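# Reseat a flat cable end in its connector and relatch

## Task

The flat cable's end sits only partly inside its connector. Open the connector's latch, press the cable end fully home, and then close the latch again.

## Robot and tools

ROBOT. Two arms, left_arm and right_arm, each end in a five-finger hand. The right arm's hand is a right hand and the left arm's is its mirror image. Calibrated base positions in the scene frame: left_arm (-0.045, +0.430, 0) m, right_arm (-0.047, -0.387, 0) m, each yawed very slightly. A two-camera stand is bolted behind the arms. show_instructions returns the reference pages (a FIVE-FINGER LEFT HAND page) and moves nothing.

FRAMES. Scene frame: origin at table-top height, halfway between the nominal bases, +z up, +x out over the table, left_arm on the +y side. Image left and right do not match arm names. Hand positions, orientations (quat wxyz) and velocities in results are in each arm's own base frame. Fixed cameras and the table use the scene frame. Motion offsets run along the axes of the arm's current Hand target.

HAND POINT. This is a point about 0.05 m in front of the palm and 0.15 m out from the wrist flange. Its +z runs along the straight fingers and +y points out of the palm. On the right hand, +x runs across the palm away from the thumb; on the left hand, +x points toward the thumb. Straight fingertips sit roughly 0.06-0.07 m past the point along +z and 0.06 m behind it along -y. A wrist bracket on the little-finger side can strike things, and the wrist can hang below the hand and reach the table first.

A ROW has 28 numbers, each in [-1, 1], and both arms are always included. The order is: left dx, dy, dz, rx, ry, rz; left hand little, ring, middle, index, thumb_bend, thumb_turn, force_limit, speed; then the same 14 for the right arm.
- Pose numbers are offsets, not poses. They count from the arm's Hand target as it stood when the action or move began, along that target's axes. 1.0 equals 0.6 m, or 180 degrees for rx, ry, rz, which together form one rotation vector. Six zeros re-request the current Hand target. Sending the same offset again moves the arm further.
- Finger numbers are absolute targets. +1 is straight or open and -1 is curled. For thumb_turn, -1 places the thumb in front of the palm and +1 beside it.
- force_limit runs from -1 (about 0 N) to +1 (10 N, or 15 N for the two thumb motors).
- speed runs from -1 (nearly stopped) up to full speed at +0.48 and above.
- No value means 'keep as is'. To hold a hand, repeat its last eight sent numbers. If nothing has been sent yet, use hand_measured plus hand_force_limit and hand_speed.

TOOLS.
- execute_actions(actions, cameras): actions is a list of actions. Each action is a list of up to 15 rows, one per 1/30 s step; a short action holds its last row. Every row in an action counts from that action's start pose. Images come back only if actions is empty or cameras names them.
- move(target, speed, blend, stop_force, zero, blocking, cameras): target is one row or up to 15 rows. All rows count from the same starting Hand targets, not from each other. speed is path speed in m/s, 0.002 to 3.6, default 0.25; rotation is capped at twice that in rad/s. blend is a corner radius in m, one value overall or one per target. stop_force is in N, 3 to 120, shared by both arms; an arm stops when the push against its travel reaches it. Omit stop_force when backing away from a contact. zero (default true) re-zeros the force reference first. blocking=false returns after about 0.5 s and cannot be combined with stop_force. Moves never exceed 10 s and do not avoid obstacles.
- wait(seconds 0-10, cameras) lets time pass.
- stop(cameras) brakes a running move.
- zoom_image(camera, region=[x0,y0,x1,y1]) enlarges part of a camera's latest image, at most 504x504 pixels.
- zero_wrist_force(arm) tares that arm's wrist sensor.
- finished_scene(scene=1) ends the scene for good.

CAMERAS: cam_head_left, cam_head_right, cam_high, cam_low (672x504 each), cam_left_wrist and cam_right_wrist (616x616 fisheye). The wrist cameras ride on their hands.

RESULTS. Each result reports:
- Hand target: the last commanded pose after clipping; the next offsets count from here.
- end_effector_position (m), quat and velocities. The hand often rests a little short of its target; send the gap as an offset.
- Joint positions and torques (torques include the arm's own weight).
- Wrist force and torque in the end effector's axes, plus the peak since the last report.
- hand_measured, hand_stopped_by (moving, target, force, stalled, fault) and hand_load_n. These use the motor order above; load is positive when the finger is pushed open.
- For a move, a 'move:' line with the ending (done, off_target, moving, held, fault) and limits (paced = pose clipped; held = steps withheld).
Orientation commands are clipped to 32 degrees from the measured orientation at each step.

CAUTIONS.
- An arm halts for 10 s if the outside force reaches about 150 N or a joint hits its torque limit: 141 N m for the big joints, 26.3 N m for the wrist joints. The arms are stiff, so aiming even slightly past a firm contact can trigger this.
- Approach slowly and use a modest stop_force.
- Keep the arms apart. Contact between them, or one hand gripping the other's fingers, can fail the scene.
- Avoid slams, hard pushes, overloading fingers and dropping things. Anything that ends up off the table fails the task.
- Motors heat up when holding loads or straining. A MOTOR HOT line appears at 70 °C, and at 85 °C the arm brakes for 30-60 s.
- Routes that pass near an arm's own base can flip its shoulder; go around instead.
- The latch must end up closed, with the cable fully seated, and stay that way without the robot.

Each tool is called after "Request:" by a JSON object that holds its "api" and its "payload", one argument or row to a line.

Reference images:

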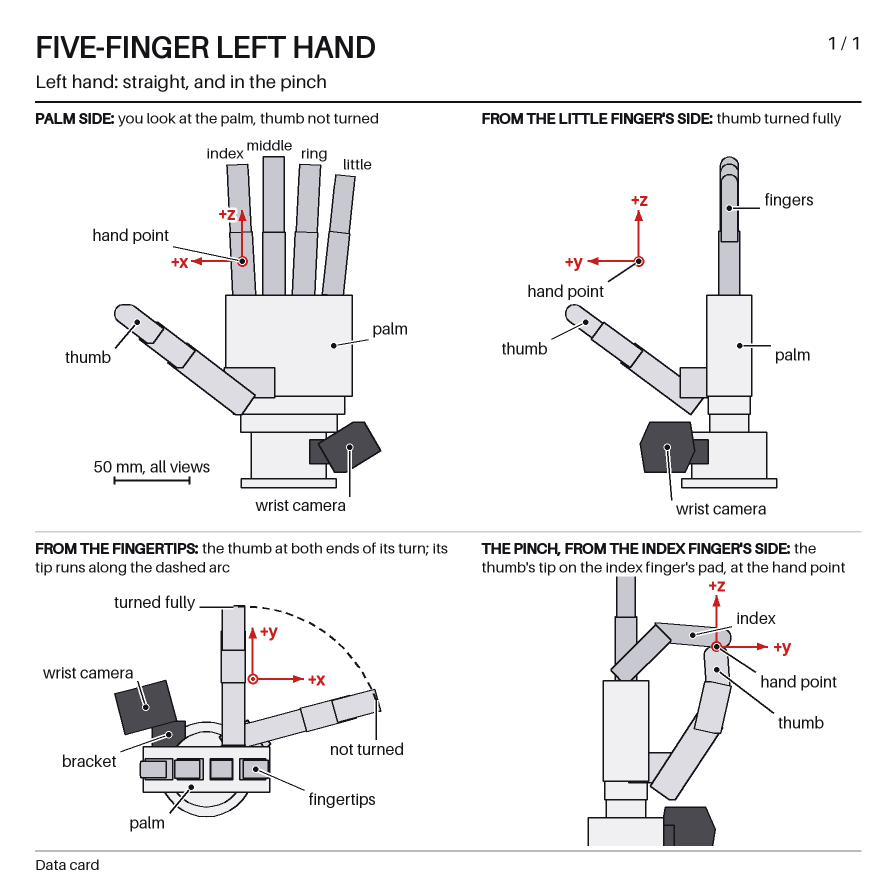

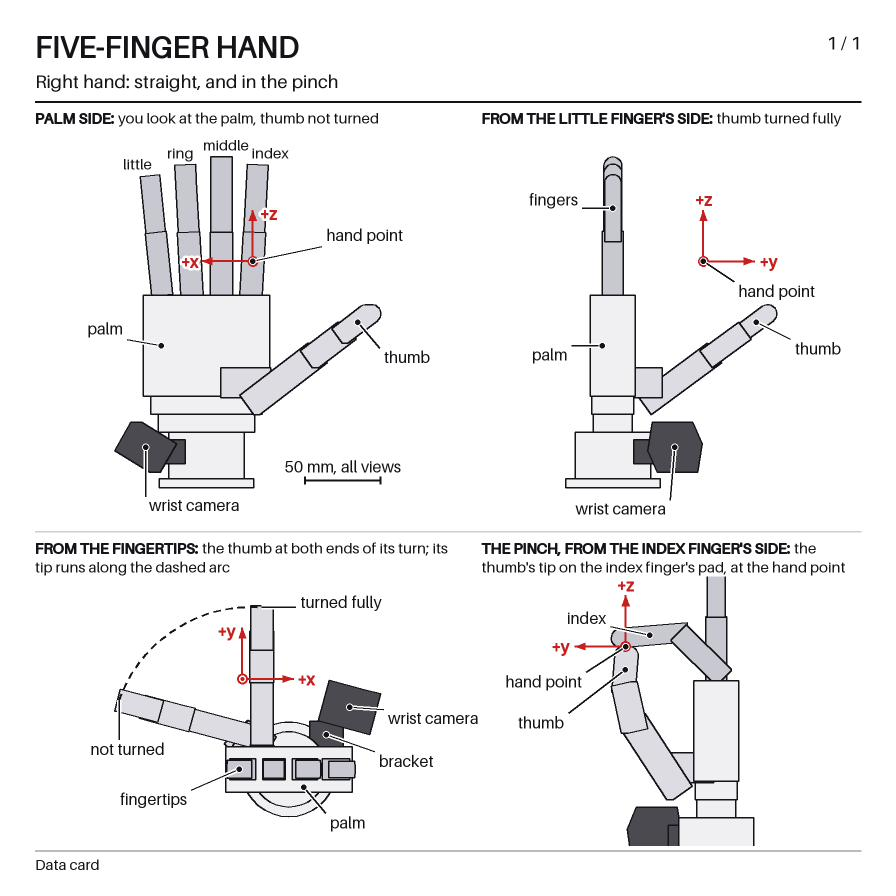

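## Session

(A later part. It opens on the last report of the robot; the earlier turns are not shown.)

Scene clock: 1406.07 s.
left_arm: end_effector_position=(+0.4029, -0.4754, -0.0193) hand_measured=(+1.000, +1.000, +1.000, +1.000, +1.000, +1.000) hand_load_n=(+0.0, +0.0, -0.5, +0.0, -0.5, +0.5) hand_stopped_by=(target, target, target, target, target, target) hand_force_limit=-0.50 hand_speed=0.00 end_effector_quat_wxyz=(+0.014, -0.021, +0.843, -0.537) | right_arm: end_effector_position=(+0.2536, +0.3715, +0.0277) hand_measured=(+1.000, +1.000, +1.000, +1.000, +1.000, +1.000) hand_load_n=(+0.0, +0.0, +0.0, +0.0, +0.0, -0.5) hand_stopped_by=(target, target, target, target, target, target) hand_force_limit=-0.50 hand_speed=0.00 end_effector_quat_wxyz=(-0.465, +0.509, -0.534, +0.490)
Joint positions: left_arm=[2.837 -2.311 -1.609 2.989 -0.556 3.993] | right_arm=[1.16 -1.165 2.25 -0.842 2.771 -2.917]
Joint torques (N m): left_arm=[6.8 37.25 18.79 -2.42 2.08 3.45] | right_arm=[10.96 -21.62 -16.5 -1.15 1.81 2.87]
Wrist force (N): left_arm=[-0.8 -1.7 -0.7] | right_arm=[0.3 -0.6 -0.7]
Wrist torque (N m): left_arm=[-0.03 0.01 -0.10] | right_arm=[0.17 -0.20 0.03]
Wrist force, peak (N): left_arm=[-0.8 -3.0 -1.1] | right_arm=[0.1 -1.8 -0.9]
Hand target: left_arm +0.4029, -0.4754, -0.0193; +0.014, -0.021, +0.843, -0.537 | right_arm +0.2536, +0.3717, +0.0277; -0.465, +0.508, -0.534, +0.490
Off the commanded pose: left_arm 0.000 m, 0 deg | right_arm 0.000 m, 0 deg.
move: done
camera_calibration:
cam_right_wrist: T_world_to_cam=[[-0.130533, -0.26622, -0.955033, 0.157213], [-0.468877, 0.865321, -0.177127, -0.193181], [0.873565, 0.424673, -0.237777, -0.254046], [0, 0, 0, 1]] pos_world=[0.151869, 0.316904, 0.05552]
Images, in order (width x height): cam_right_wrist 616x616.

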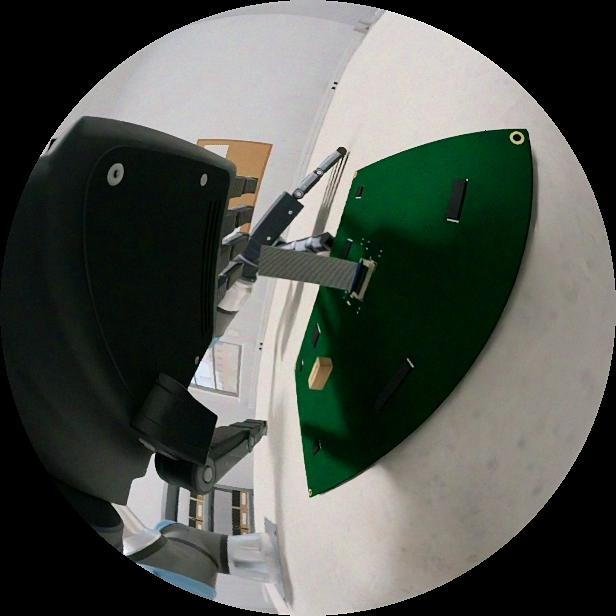

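Request:
{"api": "move", "payload": {
  "target": [
    [0, -0.1208, -0.0563, 0, 0, 0, 1, 1, 1, 1, 1, 1, -0.5, 0, 0.0017, -0.1997, -0.0508, 0, 0, 0, 1, 1, 1, 1, 1, 1, -0.5, 0],
    [0, -0.1208, -0.0563, 0, 0, 0, 1, 1, 1, 1, 1, 1, -0.5, 0, -0.0415, -0.2037, -0.1055, -0.338, 0.3401, 0.4121, 1, 1, 1, 1, 1, 1, -0.5, 0]
  ],
  "speed": [0.15, 0.3]
}}

Request:
{"api": "move", "payload": {
  "target": [
    [0, -0.0047, -0.3056, -0.1944, 0, 0, -1, -1, -1, 1, 1, 1, -0.5, 0, 0, 0, 0, 0, 0, 0, 1, 1, 1, 1, 1, 1, -0.5, 0],
    [0.2843, 0.1, -0.2145, -0.1944, 0, 0, -1, -1, -1, 1, 1, 1, -0.5, 0, 0, 0, 0, 0, 0, 0, 1, 1, 1, 1, 1, 1, -0.5, 0]
  ],
  "speed": [0.2, 0.15],
  "cameras": ["all"]
}}

Scene clock: 1529.37 s.
left_arm: end_effector_position=(+0.4029, -0.4755, +0.0606) hand_measured=(+1.000, +1.000, +1.000, +1.000, +1.000, +1.000) hand_load_n=(+0.0, +0.0, +0.0, +0.0, +0.0, -0.5) hand_stopped_by=(target, target, target, target, target, target) hand_force_limit=-0.50 hand_speed=0.00 end_effector_quat_wxyz=(+0.014, -0.021, +0.843, -0.537) | right_arm: end_effector_position=(+0.2025, +0.3993, +0.1550) hand_measured=(+1.000, +1.000, +1.000, +1.000, +1.000, +1.000) hand_load_n=(+0.0, +0.0, +0.0, +0.0, +0.0, +0.5) hand_stopped_by=(target, target, target, target, target, target) hand_force_limit=-0.50 hand_speed=0.00 end_effector_quat_wxyz=(+0.053, +0.026, +0.998, -0.004) end_effector_velocity=(-0.001, +0.000, -0.001) end_effector_angular_velocity=(+0.002, +0.005, +0.000)
Joint positions: left_arm=[2.837 -2.19 -1.571 2.83 -0.557 3.993] | right_arm=[0.811 -1.351 1.799 1.056 1.655 -0.71]
Joint velocities: left_arm=[within noise] | right_arm=[0 0.001 0.001 0 -0.005 0]
Joint torques (N m): left_arm=[9.54 51.99 3.37 -2.7 2.59 3.51] | right_arm=[-0.76 -15 -24.89 3.93 -0.94 -1.3]
Wrist force (N): left_arm=[-0.1 0.3 -0.7] | right_arm=[-0.2 0.1 -0.3]
Wrist torque (N m): left_arm=[0.08 -0.03 0.05] | right_arm=[0.03 -0.02 0.13]
Wrist force, peak (N): left_arm=[-0.8 -2.9 -1.1] | right_arm=[0.4 -1.9 -0.6]
Hand target: left_arm +0.4029, -0.4755, +0.0606; +0.014, -0.021, +0.843, -0.537 | right_arm +0.2025, +0.3993, +0.1550; +0.053, +0.026, +0.998, -0.003
Off the commanded pose: left_arm 0.000 m, 0 deg | right_arm 0.000 m, 0 deg.
move: done

Scene clock: 1532.97 s.
left_arm: end_effector_position=(+0.2254, -0.3423, +0.0609) hand_measured=(-1.000, -1.000, -1.000, +1.000, +1.000, +1.000) hand_load_n=(+0.0, +0.0, +0.0, +0.0, +0.0, +0.0) hand_stopped_by=(target, target, target, target, target, target) hand_force_limit=-0.50 hand_speed=0.00 end_effector_quat_wxyz=(+0.007, -0.024, +0.966, -0.258) | right_arm: end_effector_position=(+0.2025, +0.3993, +0.1550) hand_measured=(+1.000, +1.000, +1.000, +1.000, +1.000, +1.000) hand_load_n=(+0.0, +0.0, -0.5, +0.0, -0.5, +0.0) hand_stopped_by=(target, target, target, target, target, target) hand_force_limit=-0.50 hand_speed=0.00 end_effector_quat_wxyz=(+0.053, +0.026, +0.998, -0.003)
Joint positions: left_arm=[2.697 -1.87 -1.913 2.479 -1.116 4.155] | right_arm=[0.811 -1.351 1.799 1.056 1.655 -0.71]
Joint torques (N m): left_arm=[-3.85 20.56 12.47 -0.53 2.99 1.04] | right_arm=[-7.52 -15.16 -25.18 3.64 -0.85 2.77]
Wrist force (N): left_arm=[-0.6 0.1 -0.5] | right_arm=[-0.4 -0.3 -0.4]
Wrist torque (N m): left_arm=[-0.02 0.05 -0.11] | right_arm=[-0.03 0.00 0.11]
Wrist force, peak (N): left_arm=[-2.3 -0.6 -0.3] | right_arm=[-0.6 -0.2 -0.5]
Hand target: left_arm +0.2254, -0.3423, +0.0608; +0.007, -0.024, +0.966, -0.258 | right_arm +0.2025, +0.3993, +0.1550; +0.053, +0.026, +0.998, -0.003
Off the commanded pose: left_arm 0.000 m, 0 deg | right_arm 0.000 m, 0 deg.
move: done
camera_calibration:
cam_left_wrist: T_world_to_cam=[[-0.237764, -0.838883, 0.489636, -0.261633], [-0.868542, 0.409297, 0.279482, 0.328543], [-0.434859, -0.358819, -0.825922, 0.142976], [0, 0, 0, 1]] pos_world=[0.285321, -0.302649, 0.15437]
cam_right_wrist: T_world_to_cam=[[-0.22174, 0.975106, 0.000416711, -0.345818], [0.794164, 0.180346, 0.580327, -0.318308], [0.565805, 0.129013, -0.814384, 0.0788486], [0, 0, 0, 1]] pos_world=[0.131494, 0.384442, 0.24908]

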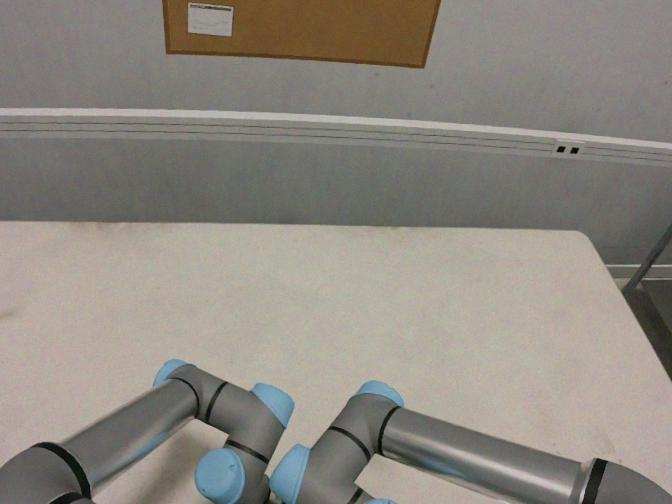

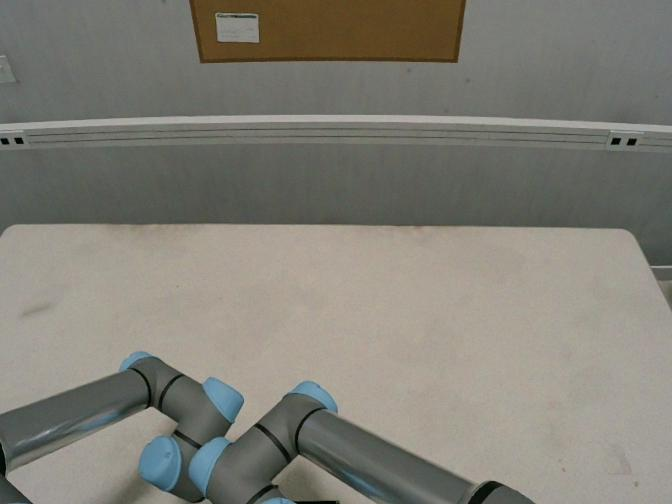

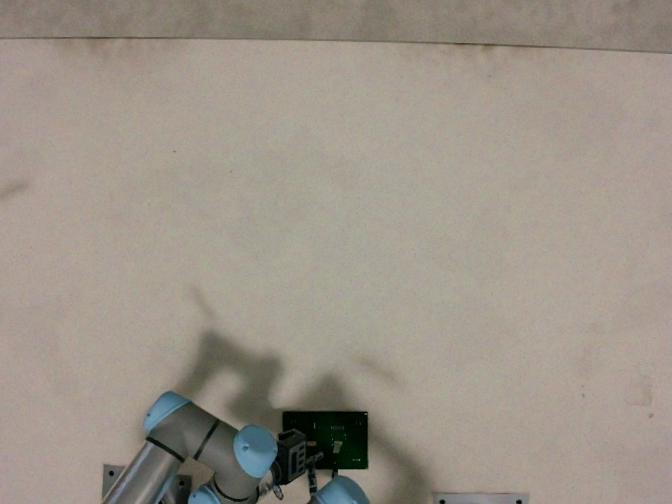

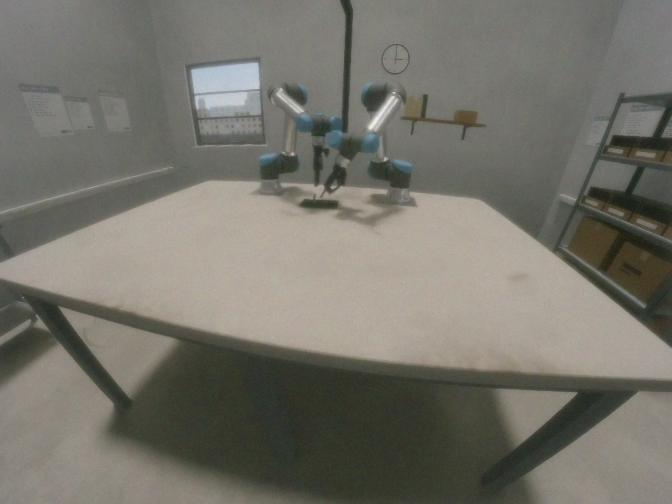

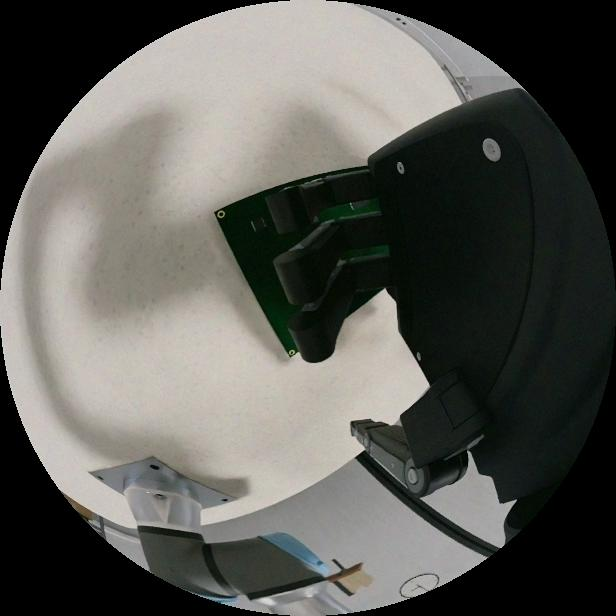

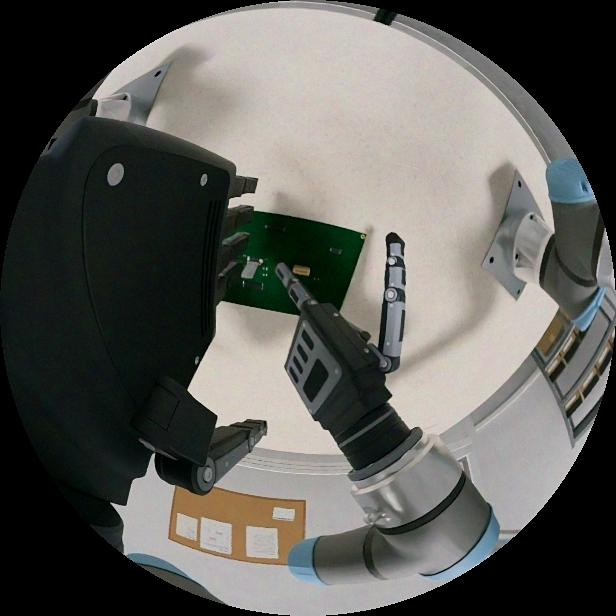

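Request:
{"api": "zoom_image", "payload": {
  "camera": "cam_right_wrist",
  "region": [220, 220, 340, 330]
}}

Scaled by 4.200 from the camera's 616x616 image, which has a finer 880x880 frame.

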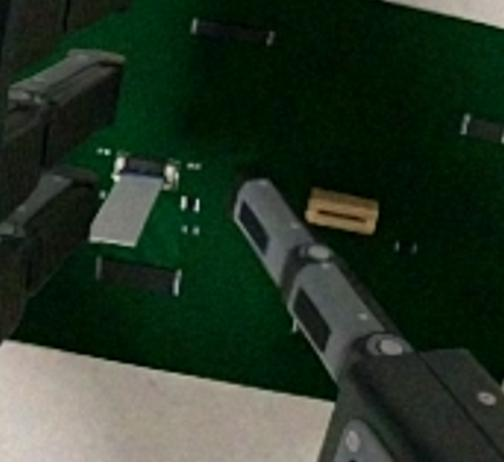

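Request:
{"api": "move", "payload": {
  "target": [0, 0.0417, 0.0722, 0, 0, 0, -1, -1, -1, 1, 1, 1, -0.5, 0, 0, 0, 0, 0, 0, 0, 1, 1, 1, 1, 1, 1, -0.5, 0],
  "speed": 0.02,
  "stop_force": 10,
  "cameras": ["cam_left_wrist", "cam_right_wrist"]
}}

Request:
{"api": "zoom_image", "payload": {
  "camera": "cam_right_wrist",
  "region": [220, 220, 340, 330]
}}

Scene clock: 1548.10 s.
left_arm: end_effector_position=(+0.2254, -0.3423, +0.0344) hand_measured=(-1.000, -1.000, -1.000, +1.000, +1.000, +1.000) hand_load_n=(+0.0, +0.0, +0.0, +0.5, +0.0, +0.0) hand_stopped_by=(target, target, target, target, target, target) hand_force_limit=-0.50 hand_speed=0.00 end_effector_quat_wxyz=(+0.006, -0.024, +0.966, -0.258) | right_arm: end_effector_position=(+0.2025, +0.3993, +0.1550) hand_measured=(+1.000, +1.000, +1.000, +1.000, +1.000, +1.000) hand_load_n=(+0.0, +0.0, -0.5, +0.0, -0.5, +0.0) hand_stopped_by=(target, target, target, target, target, target) hand_force_limit=-0.50 hand_speed=0.00 end_effector_quat_wxyz=(+0.053, +0.026, +0.998, -0.003)
Joint positions: left_arm=[2.697 -1.911 -1.94 2.547 -1.116 4.155] | right_arm=[0.811 -1.351 1.799 1.056 1.655 -0.71]
Joint torques (N m): left_arm=[5.28 35.99 23.41 -0.41 -3.2 3.56] | right_arm=[-6.28 -15.44 -24.28 3.23 -0.55 2.69]
Wrist force (N): left_arm=[-1.1 -4.8 -7.1] | right_arm=[-0.1 -0.2 -0.1]
Wrist torque (N m): left_arm=[0.65 0.06 -0.10] | right_arm=[-0.02 -0.05 0.13]
Wrist force, peak (N): left_arm=[-2.3 -9.7 -28.7] | right_arm=[-0.5 -0.2 -0.7]
Hand target: left_arm +0.2254, -0.3423, +0.0345; +0.006, -0.024, +0.966, -0.258 (not the last commanded pose) | right_arm +0.2025, +0.3993, +0.1550; +0.053, +0.026, +0.998, -0.003
Off the commanded pose: left_arm 0.024 m, 0 deg | right_arm 0.000 m, 0 deg.
move: contact (left_arm)
camera_calibration:
cam_left_wrist: T_world_to_cam=[[-0.237662, -0.838829, 0.489778, -0.248712], [-0.868479, 0.409332, 0.279627, 0.335837], [-0.435041, -0.358905, -0.825789, 0.121053], [0, 0, 0, 1]] pos_world=[0.285221, -0.302649, 0.127869]
cam_right_wrist: T_world_to_cam=[[-0.22174, 0.975106, 0.000416711, -0.345818], [0.794164, 0.180346, 0.580327, -0.318308], [0.565805, 0.129013, -0.814384, 0.0788486], [0, 0, 0, 1]] pos_world=[0.131494, 0.384442, 0.24908]
Images, in order (width x height): cam_left_wrist 616x616, cam_right_wrist 616x616.

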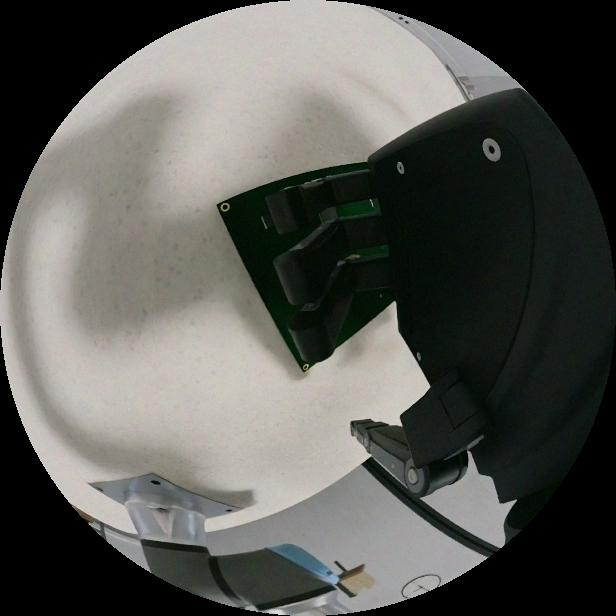

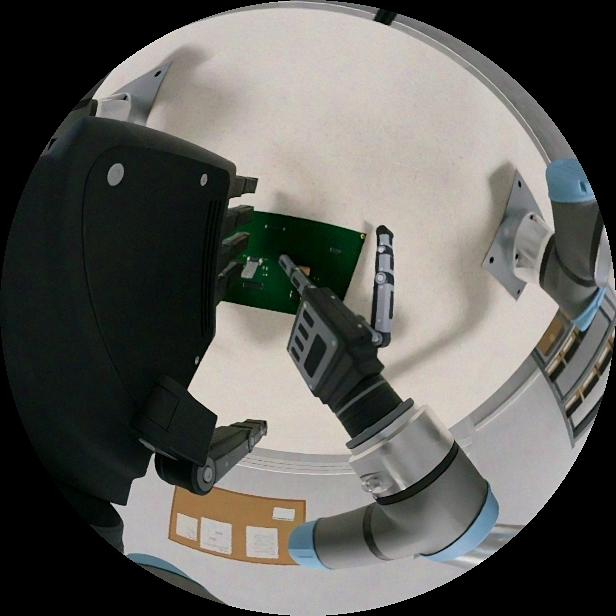

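Scaled by 4.200 from the camera's 616x616 image, which has a finer 880x880 frame.

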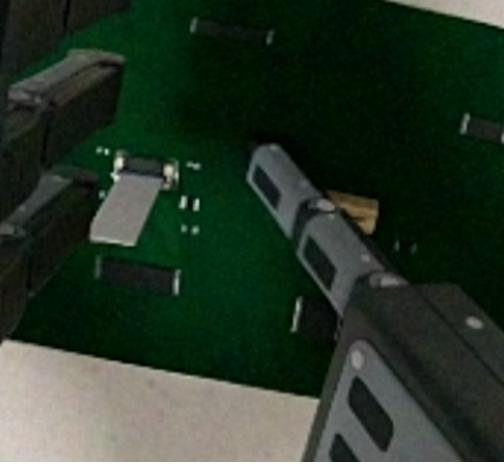

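Request:
{"api": "move", "payload": {
  "target": [
    [0, 0, 0, 0, 0, 0, -1, -1, -1, 1, 1, 1, -0.5, 0, 0, 0, 0, 0, 0, 0, -1, -1, -1, 1, 1, 1, -0.5, 0],
    [0, 0, 0, 0, 0, 0, -1, -1, -1, 1, 1, 1, -0.5, 0, -0.0025, 0.0003, 0.1258, 0, 0, 0, -1, -1, -1, 1, 1, 1, -0.5, 0]
  ],
  "speed": [0.06, 0.06],
  "cameras": ["cam_left_wrist", "cam_right_wrist"]
}}

Scene clock: 1589.43 s.
left_arm: end_effector_position=(+0.2254, -0.3423, +0.0345) hand_measured=(-1.000, -1.000, -1.000, +1.000, +1.000, +1.000) hand_load_n=(+0.0, +0.5, +0.0, +1.0, +0.0, +0.0) hand_stopped_by=(target, target, target, target, target, target) hand_force_limit=-0.50 hand_speed=0.00 end_effector_quat_wxyz=(+0.006, -0.024, +0.966, -0.258) | right_arm: end_effector_position=(+0.2120, +0.3986, +0.0800) hand_measured=(-1.000, -1.000, -1.000, +1.000, +1.000, +1.000) hand_load_n=(+0.0, +0.0, +0.0, +0.0, +0.0, +0.0) hand_stopped_by=(target, target, target, target, target, target) hand_force_limit=-0.50 hand_speed=0.00 end_effector_quat_wxyz=(+0.053, +0.026, +0.998, -0.004)
Joint positions: left_arm=[2.697 -1.911 -1.94 2.547 -1.116 4.155] | right_arm=[0.79 -1.249 1.886 0.866 1.653 -0.731]
Joint torques (N m): left_arm=[-6.52 37.65 24.14 -0.31 -3.12 3.32] | right_arm=[6.83 -40.81 -22.83 2.27 -0.93 1.58]
Wrist force (N): left_arm=[-0.6 -5.5 -8.0] | right_arm=[-0.1 -0.3 -0.2]
Wrist torque (N m): left_arm=[0.65 0.04 -0.09] | right_arm=[-0.02 -0.08 0.09]
Wrist force, peak (N): left_arm=[-0.6 -5.7 -8.2] | right_arm=[-0.4 -0.4 -1.0]
Hand target: left_arm +0.2254, -0.3423, +0.0345; +0.006, -0.024, +0.966, -0.258 | right_arm +0.2120, +0.3987, +0.0801; +0.053, +0.026, +0.998, -0.003
Off the commanded pose: left_arm 0.000 m, 0 deg | right_arm 0.000 m, 0 deg.
move: done
camera_calibration:
cam_left_wrist: T_world_to_cam=[[-0.237674, -0.838838, 0.489758, -0.248709], [-0.868516, 0.409302, 0.279555, 0.335847], [-0.43496, -0.35892, -0.825824, 0.121031], [0, 0, 0, 1]] pos_world=[0.285221, -0.302649, 0.127869]
cam_right_wrist: T_world_to_cam=[[-0.221727, 0.975109, 0.000268492, -0.342975], [0.794369, 0.180469, 0.580008, -0.282223], [0.565522, 0.128817, -0.814611, 0.0126398], [0, 0, 0, 1]] pos_world=[0.140994, 0.383743, 0.17408]
Images, in order (width x height): cam_left_wrist 616x616, cam_right_wrist 616x616.

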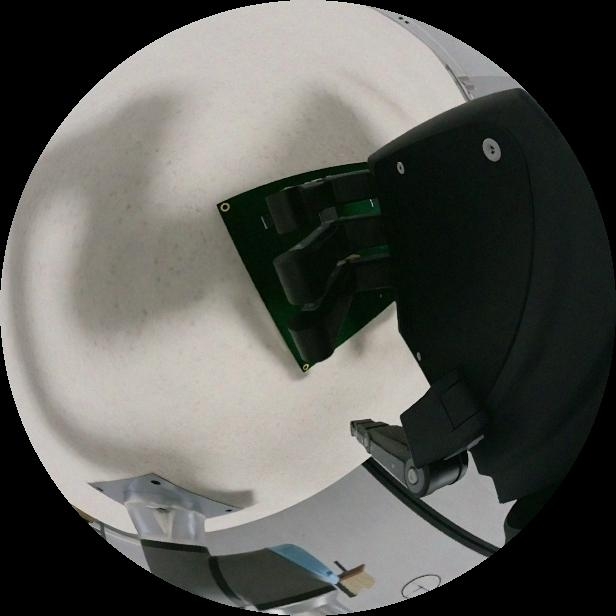

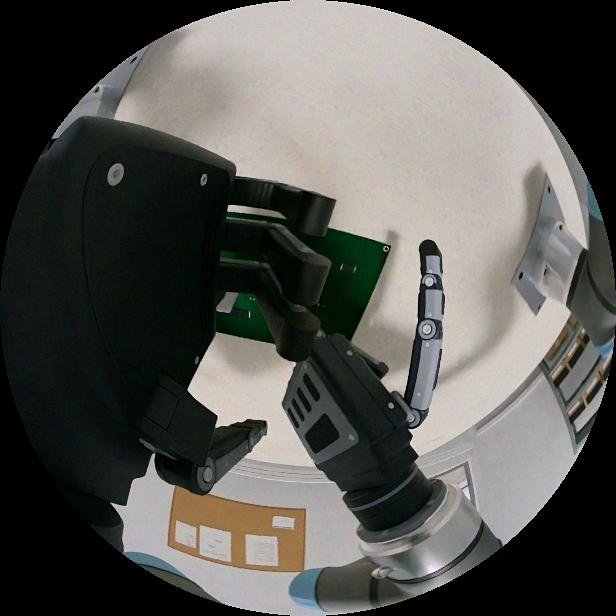

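Request:
{"api": "move", "payload": {
  "target": [0, 0, 0, 0, 0, 0, -1, -1, -1, 1, 1, 1, -0.5, 0, 0.0018, 0, 0.0165, 0, 0, 0, -1, -1, -1, 1, 1, 1, -0.5, 0],
  "speed": 0.007,
  "stop_force": 3
}}

Scene clock: 1595.33 s.
left_arm: end_effector_position=(+0.2254, -0.3423, +0.0345) hand_measured=(-1.000, -1.000, -1.000, +1.000, +1.000, +1.000) hand_load_n=(+0.0, +0.0, +0.0, +0.5, +0.0, +0.0) hand_stopped_by=(target, target, target, target, target, target) hand_force_limit=-0.50 hand_speed=0.00 end_effector_quat_wxyz=(+0.006, -0.024, +0.966, -0.258) | right_arm: end_effector_position=(+0.2120, +0.3987, +0.0729) hand_measured=(-1.000, -1.000, -1.000, +1.000, +1.000, +1.000) hand_load_n=(+0.0, +0.0, +0.0, -0.5, +0.0, +0.0) hand_stopped_by=(target, target, target, target, target, target) hand_force_limit=-0.50 hand_speed=0.00 end_effector_quat_wxyz=(+0.053, +0.026, +0.998, -0.003)
Joint positions: left_arm=[2.697 -1.911 -1.94 2.547 -1.116 4.155] | right_arm=[0.79 -1.239 1.894 0.848 1.653 -0.731]
Joint torques (N m): left_arm=[-7.08 36.99 24.24 -0.39 -2.96 3.32] | right_arm=[2.86 -40.66 -22.13 3.59 0.7 1.48]
Wrist force (N): left_arm=[-0.9 -4.8 -6.9] | right_arm=[-1.1 -0.1 -2.8]
Wrist torque (N m): left_arm=[0.64 0.04 -0.09] | right_arm=[0.16 -0.06 0.05]
Wrist force, peak (N): left_arm=[-0.8 -5.6 -8.4] | right_arm=[-1.1 -0.2 -6.7]
Hand target: left_arm +0.2254, -0.3423, +0.0345; +0.006, -0.024, +0.966, -0.258 | right_arm +0.2120, +0.3987, +0.0729; +0.053, +0.026, +0.998, -0.003 (not the last commanded pose)
Off the commanded pose: left_arm 0.000 m, 0 deg | right_arm 0.003 m, 0 deg.
move: contact (right_arm)

Request:
{"api": "move", "payload": {
  "target": [0, 0, 0, 0, 0, 0, -1, -1, -1, 1, 1, 1, -0.5, 0, -0.0001, 0, -0.0013, 0, 0, 0, -1, -1, -1, 1, 1, 1, -0.5, 0],
  "speed": 0.01
}}

Request:
{"api": "move", "payload": {
  "target": [0, 0, 0, 0, 0, 0, -1, -1, -1, 1, 1, 1, -0.5, 0, -0.0232, 0.0012, 0.0024, 0, 0, 0, -1, -1, -1, 1, 1, 1, -0.5, 0],
  "speed": 0.006,
  "stop_force": 4
}}

Scene clock: 1600.23 s.
left_arm: end_effector_position=(+0.2254, -0.3423, +0.0345) hand_measured=(-1.000, -1.000, -1.000, +1.000, +1.000, +1.000) hand_load_n=(+0.0, +0.5, +0.0, +0.5, -0.5, +0.0) hand_stopped_by=(target, target, target, target, target, target) hand_force_limit=-0.50 hand_speed=0.00 end_effector_quat_wxyz=(+0.006, -0.024, +0.966, -0.258) | right_arm: end_effector_position=(+0.2120, +0.3987, +0.0737) hand_measured=(-1.000, -1.000, -1.000, +1.000, +1.000, +1.000) hand_load_n=(+0.0, +0.0, +0.0, +0.0, -0.5, +0.0) hand_stopped_by=(target, target, target, target, target, target) hand_force_limit=-0.50 hand_speed=0.00 end_effector_quat_wxyz=(+0.053, +0.026, +0.998, -0.003)
Joint positions: left_arm=[2.697 -1.911 -1.94 2.547 -1.116 4.155] | right_arm=[0.79 -1.24 1.893 0.85 1.653 -0.731]
Joint torques (N m): left_arm=[-7.45 37.26 23.91 -0.29 -3.06 3.32] | right_arm=[7.97 -40.69 -21.1 3.38 0.6 2.93]
Wrist force (N): left_arm=[-0.9 -4.5 -7.0] | right_arm=[-0.2 -0.5 -0.2]
Wrist torque (N m): left_arm=[0.68 0.03 -0.10] | right_arm=[-0.05 -0.07 0.09]
Wrist force, peak (N): left_arm=[-0.5 -5.8 -8.2] | right_arm=[-0.9 -0.5 -4.6]
Hand target: left_arm +0.2254, -0.3423, +0.0345; +0.006, -0.024, +0.966, -0.258 | right_arm +0.2120, +0.3987, +0.0736; +0.053, +0.026, +0.998, -0.003
Off the commanded pose: left_arm 0.000 m, 0 deg | right_arm 0.000 m, 0 deg.
move: done

Scene clock: 1602.53 s.
left_arm: end_effector_position=(+0.2254, -0.3423, +0.0345) hand_measured=(-1.000, -1.000, -1.000, +1.000, +1.000, +1.000) hand_load_n=(+0.0, +0.0, +0.5, +0.5, +0.0, +0.0) hand_stopped_by=(target, target, target, target, target, target) hand_force_limit=-0.50 hand_speed=0.00 end_effector_quat_wxyz=(+0.007, -0.024, +0.966, -0.258) | right_arm: end_effector_position=(+0.2195, +0.3986, +0.0737) hand_measured=(-1.000, -1.000, -1.000, +1.000, +1.000, +1.000) hand_load_n=(+0.0, +0.0, +0.5, +0.0, +0.0, +0.0) hand_stopped_by=(target, target, target, target, target, target) hand_force_limit=-0.50 hand_speed=0.00 end_effector_quat_wxyz=(+0.053, +0.026, +0.998, -0.003)
Joint positions: left_arm=[2.697 -1.911 -1.94 2.547 -1.116 4.155] | right_arm=[0.775 -1.234 1.883 0.852 1.652 -0.746]
Joint torques (N m): left_arm=[-7.2 33.55 16.41 -3.35 0.12 3.19] | right_arm=[8.25 -43.64 -4.65 -0.21 1.76 2.96]
Wrist force (N): left_arm=[-3.9 -4.7 -7.7] | right_arm=[3.5 -0.3 -0.7]
Wrist torque (N m): left_arm=[0.67 -0.13 -0.27] | right_arm=[0.04 0.19 0.27]
Wrist force, peak (N): left_arm=[-3.7 -5.4 -8.8] | right_arm=[4.7 -0.5 -2.3]
Hand target: left_arm +0.2254, -0.3423, +0.0345; +0.006, -0.024, +0.966, -0.258 | right_arm +0.2195, +0.3986, +0.0737; +0.053, +0.026, +0.998, -0.003 (not the last commanded pose)
Off the commanded pose: left_arm 0.000 m, 0 deg | right_arm 0.007 m, 0 deg.
move: contact (right_arm)

Request:
{"api": "move", "payload": {
  "target": [0, 0, 0, 0, 0, 0, -1, -1, -1, 1, 1, 1, -0.5, 0, -0.0003, 0, -0.0025, 0, 0, 0, -1, -1, -1, 1, 1, 1, -0.5, 0],
  "speed": 0.004,
  "cameras": []
}}

Request:
{"api": "move", "payload": {
  "target": [0, 0, 0, 0, 0, 0, -1, -1, -1, 1, 1, 1, -0.5, 0, -0.0005, 0, -0.0025, 0, 0, 0, -1, -1, -1, 1, 1, 1, -0.5, 0],
  "speed": 0.004,
  "cameras": []
}}

Scene clock: 1611.23 s.
left_arm: end_effector_position=(+0.2254, -0.3423, +0.0345) hand_measured=(-1.000, -1.000, -1.000, +1.000, +1.000, +1.000) hand_load_n=(+0.0, +0.0, +0.0, +1.0, +0.0, +0.0) hand_stopped_by=(target, target, target, target, target, target) hand_force_limit=-0.50 hand_speed=0.00 end_effector_quat_wxyz=(+0.006, -0.024, +0.966, -0.258) | right_arm: end_effector_position=(+0.2195, +0.3987, +0.0752) hand_measured=(-1.000, -1.000, -1.000, +1.000, +1.000, +1.000) hand_load_n=(+0.0, +0.0, +0.0, +0.0, +0.0, +0.0) hand_stopped_by=(target, target, target, target, target, target) hand_force_limit=-0.50 hand_speed=0.00 end_effector_quat_wxyz=(+0.053, +0.026, +0.998, -0.003)
Joint positions: left_arm=[2.697 -1.911 -1.94 2.547 -1.116 4.155] | right_arm=[0.775 -1.236 1.882 0.856 1.652 -0.746]
Joint torques (N m): left_arm=[-6.85 23.78 8.84 -3.52 1.45 3.07] | right_arm=[4.24 -36.54 -19.64 3.07 1.04 1.83]
Wrist force (N): left_arm=[-3.9 -4.5 -7.8] | right_arm=[0.5 -0.3 -1.2]
Wrist torque (N m): left_arm=[0.69 -0.13 -0.27] | right_arm=[0.10 -0.06 0.10]
Wrist force, peak (N): left_arm=[-3.7 -5.4 -8.9] | right_arm=[4.1 -0.3 -1.5]
Hand target: left_arm +0.2254, -0.3423, +0.0345; +0.006, -0.024, +0.966, -0.258 | right_arm +0.2195, +0.3986, +0.0752; +0.053, +0.026, +0.998, -0.003
Off the commanded pose: left_arm 0.000 m, 0 deg | right_arm 0.000 m, 0 deg.
move: done
No camera images: "cameras" was empty.

Scene clock: 1611.93 s.
left_arm: end_effector_position=(+0.2254, -0.3423, +0.0345) hand_measured=(-1.000, -1.000, -1.000, +1.000, +1.000, +1.000) hand_load_n=(+0.0, +0.0, +0.0, +0.5, +0.0, +0.0) hand_stopped_by=(target, target, target, target, target, target) hand_force_limit=-0.50 hand_speed=0.00 end_effector_quat_wxyz=(+0.006, -0.024, +0.966, -0.258) | right_arm: end_effector_position=(+0.2196, +0.3987, +0.0767) hand_measured=(-1.000, -1.000, -1.000, +1.000, +1.000, +1.000) hand_load_n=(+0.5, +0.0, +0.0, +0.0, +0.0, +0.0) hand_stopped_by=(target, target, target, target, target, target) hand_force_limit=-0.50 hand_speed=0.00 end_effector_quat_wxyz=(+0.053, +0.026, +0.998, -0.003)
Joint positions: left_arm=[2.697 -1.911 -1.94 2.547 -1.116 4.155] | right_arm=[0.775 -1.238 1.88 0.86 1.652 -0.746]
Joint torques (N m): left_arm=[-7.08 22.36 8.88 -2.88 1.46 3.13] | right_arm=[-10.21 -38.82 -21.2 2.96 -0.49 -2.66]
Wrist force (N): left_arm=[-3.0 -4.3 -7.3] | right_arm=[-0.1 -0.4 0.0]
Wrist torque (N m): left_arm=[0.68 -0.03 -0.21] | right_arm=[-0.03 -0.07 0.06]
Wrist force, peak (N): left_arm=[-3.7 -5.2 -8.8] | right_arm=[0.7 -0.5 -2.3]
Hand target: left_arm +0.2254, -0.3423, +0.0345; +0.006, -0.024, +0.966, -0.258 | right_arm +0.2196, +0.3986, +0.0767; +0.053, +0.026, +0.998, -0.003
Off the commanded pose: left_arm 0.000 m, 0 deg | right_arm 0.000 m, 0 deg.
move: done
No camera images: "cameras" was empty.

Request:
{"api": "move", "payload": {
  "target": [
    [0, 0, 0, 0, 0, 0, -1, -1, -1, 1, 1, 1, -0.5, 0, 0.025, -0.0013, -0.0026, 0, 0, 0, -1, -1, -1, 1, 1, 1, -0.5, 0],
    [0, -0.04, -0.06, 0, 0, 0, -1, -1, -1, 1, 1, 1, -0.5, 0, 0.0142, -0.0016, -0.1258, 0, 0, 0, -1, -1, -1, 1, 1, 1, -0.5, 0],
    [0, -0.22, -0.28, 0, 0, 0, -1, -1, -1, 1, 1, 1, -0.5, 0, 0.0142, -0.0016, -0.1258, 0, 0, 0, 1, 1, 1, 1, 1, 1, -0.5, 0]
  ],
  "speed": [0.05, 0.1, 0.2]
}}

Scene clock: 1677.83 s.
left_arm: end_effector_position=(+0.2254, -0.3494, +0.1037) hand_measured=(-1.000, -1.000, -1.000, +1.000, +1.000, +1.000) hand_load_n=(+0.0, +0.0, +0.0, +0.0, +0.0, +0.0) hand_stopped_by=(target, target, target, target, target, target) hand_force_limit=-0.50 hand_speed=0.00 end_effector_quat_wxyz=(+0.007, -0.025, +0.966, -0.258) | right_arm: end_effector_position=(+0.2031, +0.3989, +0.1508) hand_measured=(-1.000, -1.000, -1.000, +1.000, +1.000, +1.000) hand_load_n=(+0.0, +0.0, +0.0, +0.0, +0.0, +0.0) hand_stopped_by=(target, target, target, target, target, target) hand_force_limit=-0.50 hand_speed=0.00 end_effector_quat_wxyz=(+0.053, +0.026, +0.998, -0.003)
Joint positions: left_arm=[2.678 -1.821 -1.845 2.372 -1.121 4.135] | right_arm=[0.809 -1.347 1.805 1.046 1.654 -0.712]
Joint torques (N m): left_arm=[9.55 19.67 4.19 -3.25 1.19 0.95] | right_arm=[-2.19 -14.88 -15.51 4.03 1.18 0.5]
Wrist force (N): left_arm=[-0.7 0.0 -0.4] | right_arm=[-0.3 -0.2 -0.1]
Wrist torque (N m): left_arm=[-0.02 0.07 0.02] | right_arm=[-0.03 -0.03 -0.10]
Wrist force, peak (N): left_arm=[-2.4 -5.4 -8.7] | right_arm=[-0.3 0.0 -1.3]
Hand target: left_arm +0.2254, -0.3494, +0.1036; +0.007, -0.025, +0.966, -0.258 (not the last commanded pose) | right_arm +0.2031, +0.3989, +0.1508; +0.053, +0.026, +0.998, -0.003
Off the commanded pose: left_arm 0.144 m, 0 deg | right_arm 0.000 m, 0 deg.
move: held (left_arm; a check stopped the path); path passed 2 of 3 targets; target 3's new numbers were not sent; limits=held
pose unreachable (left arm): on one or more control steps of this call, first in action 0 (counted from 0), this arm could not follow its commanded pose, so it was not sent that pose on those steps. It may still have moved: this result reports where it is.
cause: moving toward the commanded pose would bring a part of the arm too close to another arm (a part of this arm just beyond joint 6 (wrist 3) and a part of the right arm just beyond its joint 6 (wrist 3), at the place that arm is still heading or pushing toward).

Request:
{"api": "move", "payload": {
  "target": [
    [-0.0833, 0.2098, -0.2367, 0, 0, 0, -1, -1, -1, 1, 1, 1, -0.5, 0, 0, 0, 0, 0, 0, 0, 1, 1, 1, 1, 1, 1, -0.5, 0],
    [-0.0833, 0.2098, -0.2367, 0, 0, 0, -1, -1, -1, 1, 1, 1, -0.5, 0, -0.1522, 0.06, 0.016, 0.338, -0.3401, -0.4121, 1, 1, 1, 1, 1, 1, -0.5, 0],
    [-0.0833, 0.2098, -0.2367, 0, 0, 0, -1, -1, -1, 1, 1, 1, -0.5, 0, -0.127, 0.0608, 0.2521, 0.338, -0.3401, -0.4121, 1, 1, 1, 1, 1, 1, -0.5, 0]
  ],
  "speed": [0.2, 0.3, 0.08],
  "cameras": ["cam_right_wrist"]
}}

Scene clock: 1711.43 s.
left_arm: end_effector_position=(+0.2661, -0.1671, +0.1638) hand_measured=(-1.000, -1.000, -1.000, +1.000, +1.000, +1.000) hand_load_n=(+0.0, +0.0, +0.0, +0.0, -0.5, +0.0) hand_stopped_by=(target, target, target, target, target, target) hand_force_limit=-0.50 hand_speed=0.00 end_effector_quat_wxyz=(+0.007, -0.025, +0.966, -0.258) | right_arm: end_effector_position=(+0.2967, +0.4298, +0.0084) hand_measured=(+1.000, +1.000, +1.000, +1.000, +1.000, +1.000) hand_load_n=(+0.0, +0.0, +0.0, +0.0, +0.0, +0.0) hand_stopped_by=(target, target, target, target, target, target) hand_force_limit=-0.50 hand_speed=0.00 end_effector_quat_wxyz=(-0.465, +0.509, -0.534, +0.490)
Joint positions: left_arm=[3.284 -1.639 -1.983 1.999 -1.05 4.817] | right_arm=[1.119 -1.032 2.079 -0.828 2.731 -2.941]
Joint torques (N m): left_arm=[11.66 11.72 21.62 -3.8 3.05 3.27] | right_arm=[-9.32 -35.35 -12.68 0.12 -1.14 -0.64]
Wrist force (N): left_arm=[-1.1 -0.4 0.2] | right_arm=[0.5 -0.7 0.0]
Wrist torque (N m): left_arm=[-0.17 0.17 -0.12] | right_arm=[0.12 -0.22 0.00]
Wrist force, peak (N): left_arm=[-1.9 0.8 -1.1] | right_arm=[-0.1 -1.7 -0.1]
Hand target: left_arm +0.2661, -0.1671, +0.1638; +0.007, -0.025, +0.966, -0.258 | right_arm +0.2967, +0.4299, +0.0084; -0.465, +0.508, -0.534, +0.490
Off the commanded pose: left_arm 0.000 m, 0 deg | right_arm 0.000 m, 0 deg.
move: done
camera_calibration:
cam_right_wrist: T_world_to_cam=[[-0.130619, -0.266173, -0.955034, 0.159888], [-0.469076, 0.865241, -0.176992, -0.226735], [0.873445, 0.424865, -0.237872, -0.32096], [0, 0, 0, 1]] pos_world=[0.194869, 0.375103, 0.0362203]
Images, in order (width x height): cam_right_wrist 616x616.

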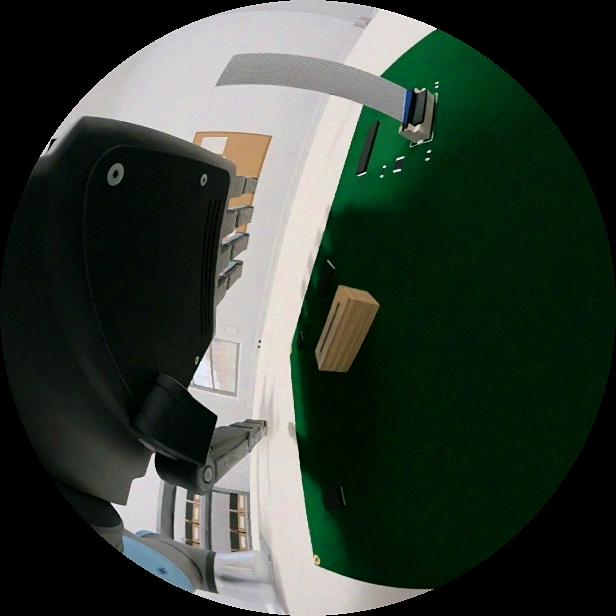

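Request:
{"api": "zoom_image", "payload": {
  "camera": "cam_right_wrist",
  "region": [390, 75, 450, 155]
}}

Request:
{"api": "zoom_image", "payload": {
  "camera": "cam_right_wrist",
  "region": [398, 82, 442, 147]
}}

Scaled by 6.300 from the camera's 616x616 image, which has a finer 880x880 frame.

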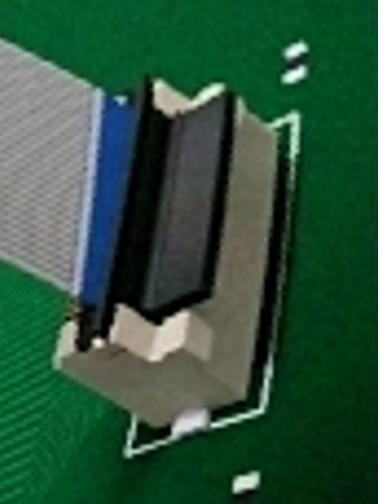

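Scaled by 7.754 from the camera's 616x616 image, which has a finer 880x880 frame.

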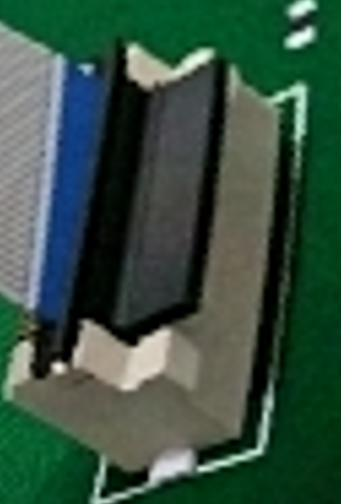

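Request:
{"api": "move", "payload": {
  "target": [
    [0, 0, 0, 0, 0, 0, -1, -1, -1, 1, 1, 1, -0.5, 0, 0, -0.2325, -0.0203, 0, 0, 0, 1, 1, 1, 1, 1, 1, -0.5, 0],
    [0, 0, 0, 0, 0, 0, -1, -1, -1, 1, 1, 1, -0.5, 0, 0.206, -0.234, -0.2245, -0.4719, -0.0225, 0.0206, 1, 1, 1, 1, 1, 1, -0.5, 0],
    [0, 0, 0, 0, 0, 0, -1, -1, -1, 1, 1, 1, -0.5, 0, 0.206, -0.234, -0.2245, -0.4719, -0.0225, 0.0206, -1, -1, -1, 1, 0.65, -1, -0.5, 0]
  ],
  "speed": [0.15, 0.3, 0.3],
  "cameras": ["cam_right_wrist", "cam_high"]
}}

Scene clock: 1843.57 s.
left_arm: end_effector_position=(+0.2661, -0.1671, +0.1638) hand_measured=(-1.000, -1.000, -1.000, +1.000, +1.000, +1.000) hand_load_n=(+0.0, +0.0, +0.5, +0.0, +0.0, -0.5) hand_stopped_by=(target, target, target, target, target, target) hand_force_limit=-0.50 hand_speed=0.00 end_effector_quat_wxyz=(+0.007, -0.025, +0.966, -0.258) | right_arm: end_effector_position=(+0.1688, +0.3127, +0.1602) hand_measured=(-1.000, -1.000, -1.000, +1.000, +0.650, -1.000) hand_load_n=(+0.5, +0.0, +0.0, +0.0, -0.5, +0.0) hand_stopped_by=(target, target, target, target, target, target) hand_force_limit=-0.50 hand_speed=0.00 end_effector_quat_wxyz=(-0.031, +0.689, -0.724, -0.030)
Joint positions: left_arm=[3.284 -1.639 -1.983 1.999 -1.05 4.817] | right_arm=[0.451 -1.422 1.876 1.076 1.496 -2.639]
Joint torques (N m): left_arm=[11.77 10.73 20.67 -3.77 3.13 3.26] | right_arm=[-8.36 -36.87 -24.35 3.9 -1.21 -2.28]
Wrist force (N): left_arm=[-1.2 -0.5 0.3] | right_arm=[-0.7 -0.2 -0.2]
Wrist torque (N m): left_arm=[-0.19 0.19 -0.13] | right_arm=[-0.02 0.03 -0.16]
Wrist force, peak (N): left_arm=[-1.4 -0.5 0.3] | right_arm=[0.4 -2.1 -0.3]
Hand target: left_arm +0.2661, -0.1671, +0.1638; +0.007, -0.025, +0.966, -0.258 | right_arm +0.1688, +0.3127, +0.1602; -0.031, +0.689, -0.724, -0.030
Off the commanded pose: left_arm 0.000 m, 0 deg | right_arm 0.000 m, 0 deg.
move: done
camera_calibration:
cam_right_wrist: T_world_to_cam=[[-0.974471, -0.224289, 0.00999606, 0.231773], [-0.179614, 0.805538, 0.564666, -0.307594], [-0.1347, 0.548455, -0.825259, 0.102148], [0, 0, 0, 1]] pos_world=[0.184367, 0.243739, 0.255669]
Images, in order (width x height): cam_high 672x504, cam_right_wrist 616x616.

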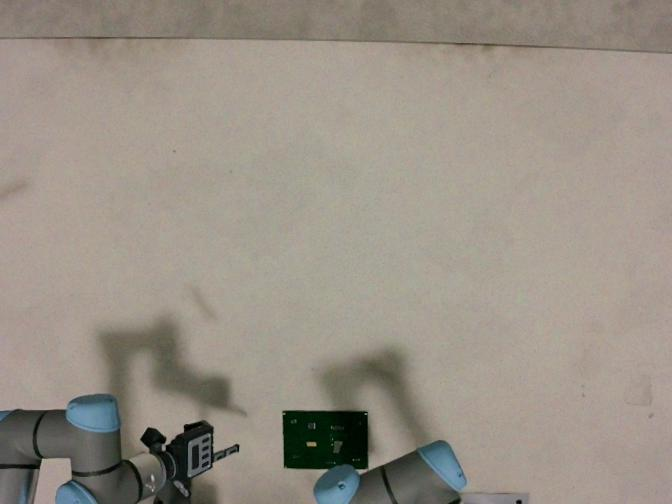

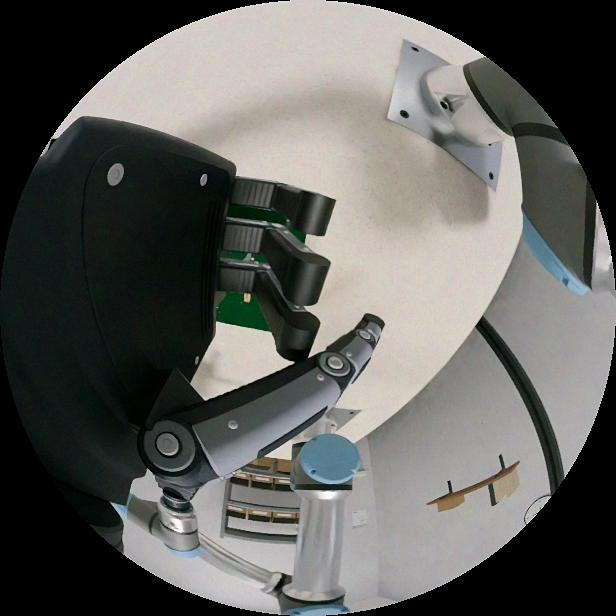

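Request:
{"api": "move", "payload": {
  "target": [
    [0.0823, -0.1753, 0.2722, 0, 0, 0, -1, -1, -1, 1, 1, 1, -0.5, 0, 0, 0, 0, 0, 0, 0, -1, -1, -1, 1, 0.65, -1, -0.5, 0],
    [0.0823, -0.1503, 0.3155, 0, 0, 0, -1, -1, -1, 1, 1, 1, -0.5, 0, 0, 0, 0, 0, 0, 0, -1, -1, -1, 1, 0.65, -1, -0.5, 0]
  ],
  "speed": [0.2, 0.1]
}}

Request:
{"api": "move", "payload": {
  "target": [0, 0.0167, 0.0289, 0, 0, 0, -1, -1, -1, 1, 1, 1, -0.5, 0, 0, 0, 0, 0, 0, 0, -1, -1, -1, 1, 0.65, -1, -0.5, 0],
  "speed": 0.008,
  "stop_force": 14,
  "cameras": ["cam_right_wrist", "cam_left_wrist"]
}}

Scene clock: 1852.60 s.
left_arm: end_effector_position=(+0.2255, -0.3420, +0.0448) hand_measured=(-1.000, -1.000, -1.000, +1.000, +1.000, +1.000) hand_load_n=(+0.0, +0.0, +0.0, +0.0, +0.0, +0.0) hand_stopped_by=(target, target, target, target, target, target) hand_force_limit=-0.50 hand_speed=0.00 end_effector_quat_wxyz=(+0.006, -0.025, +0.966, -0.258) | right_arm: end_effector_position=(+0.1688, +0.3127, +0.1602) hand_measured=(-1.000, -1.000, -1.000, +1.000, +0.650, -1.000) hand_load_n=(+0.0, +0.0, +0.0, +0.0, +0.0, +0.0) hand_stopped_by=(target, target, target, target, target, target) hand_force_limit=-0.50 hand_speed=0.00 end_effector_quat_wxyz=(-0.031, +0.689, -0.724, -0.030)
Joint positions: left_arm=[2.698 -1.894 -1.93 2.521 -1.116 4.155] | right_arm=[0.451 -1.422 1.876 1.076 1.496 -2.639]
Joint torques (N m): left_arm=[-8.15 30.51 27.03 -0.73 2.77 -2.22] | right_arm=[-9.47 -35.93 -23.56 3.61 -1.23 -2.36]
Wrist force (N): left_arm=[-0.5 -0.4 -0.5] | right_arm=[-0.7 -0.2 -0.3]
Wrist torque (N m): left_arm=[-0.03 0.05 -0.04] | right_arm=[-0.01 0.03 -0.16]
Wrist force, peak (N): left_arm=[-1.7 0.4 -1.1] | right_arm=[-0.8 -0.2 -0.4]
Hand target: left_arm +0.2256, -0.3420, +0.0448; +0.007, -0.025, +0.966, -0.258 | right_arm +0.1688, +0.3127, +0.1602; -0.031, +0.689, -0.724, -0.030
Off the commanded pose: left_arm 0.000 m, 0 deg | right_arm 0.000 m, 0 deg.
move: done

Scene clock: 1855.00 s.
left_arm: end_effector_position=(+0.2256, -0.3421, +0.0342) hand_measured=(-1.000, -1.000, -1.000, +1.000, +1.000, +1.000) hand_load_n=(+0.0, +0.0, +0.0, +0.5, +0.0, +0.0) hand_stopped_by=(target, target, target, target, target, target) hand_force_limit=-0.50 hand_speed=0.00 end_effector_quat_wxyz=(+0.007, -0.025, +0.966, -0.258) | right_arm: end_effector_position=(+0.1688, +0.3127, +0.1602) hand_measured=(-1.000, -1.000, -1.000, +1.000, +0.650, -1.000) hand_load_n=(+0.0, +0.0, +0.0, +0.5, +0.0, +0.0) hand_stopped_by=(target, target, target, target, target, target) hand_force_limit=-0.50 hand_speed=0.00 end_effector_quat_wxyz=(-0.031, +0.689, -0.724, -0.030)
Joint positions: left_arm=[2.698 -1.911 -1.941 2.548 -1.116 4.155] | right_arm=[0.451 -1.422 1.876 1.076 1.496 -2.639]
Joint torques (N m): left_arm=[-4.2 33.92 21.95 -2.99 -2.85 2.55] | right_arm=[-9.16 -34.7 -22.41 3.46 -1.21 -2.54]
Wrist force (N): left_arm=[-3.5 -6.1 -13.5] | right_arm=[-0.9 -0.1 -0.2]
Wrist torque (N m): left_arm=[0.99 -0.06 -0.19] | right_arm=[0.00 0.06 -0.16]
Wrist force, peak (N): left_arm=[-2.1 -7.5 -21.3] | right_arm=[-0.9 -0.3 -0.1]
Hand target: left_arm +0.2256, -0.3421, +0.0342; +0.007, -0.025, +0.966, -0.258 (not the last commanded pose) | right_arm +0.1688, +0.3127, +0.1602; -0.031, +0.689, -0.724, -0.030
Off the commanded pose: left_arm 0.009 m, 0 deg | right_arm 0.000 m, 0 deg.
move: contact (left_arm)
camera_calibration:
cam_left_wrist: T_world_to_cam=[[-0.237586, -0.838579, 0.490243, -0.248403], [-0.86861, 0.409331, 0.279223, 0.336072], [-0.434822, -0.35949, -0.825649, 0.120788], [0, 0, 0, 1]] pos_world=[0.28542, -0.302448, 0.127668]
cam_right_wrist: T_world_to_cam=[[-0.974471, -0.224289, 0.00999606, 0.231773], [-0.179614, 0.805538, 0.564666, -0.307594], [-0.1347, 0.548455, -0.825259, 0.102148], [0, 0, 0, 1]] pos_world=[0.184367, 0.243739, 0.255669]
Images, in order (width x height): cam_left_wrist 616x616, cam_right_wrist 616x616.

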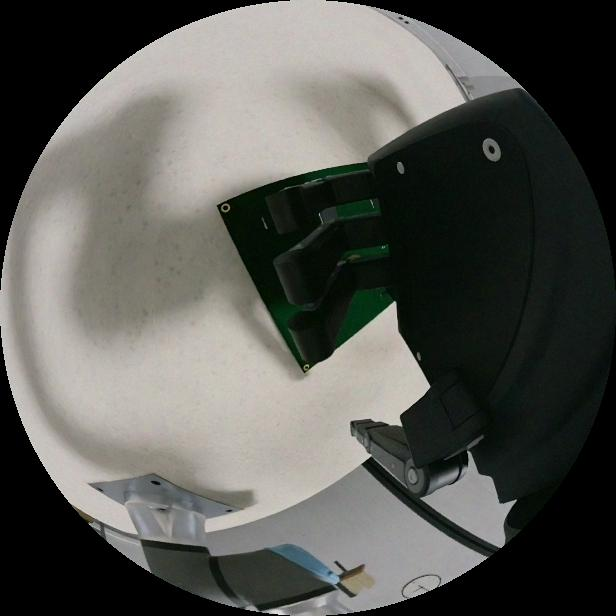

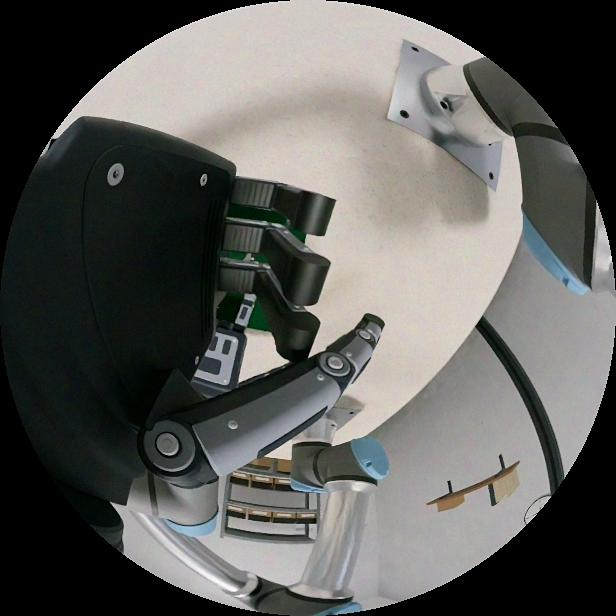

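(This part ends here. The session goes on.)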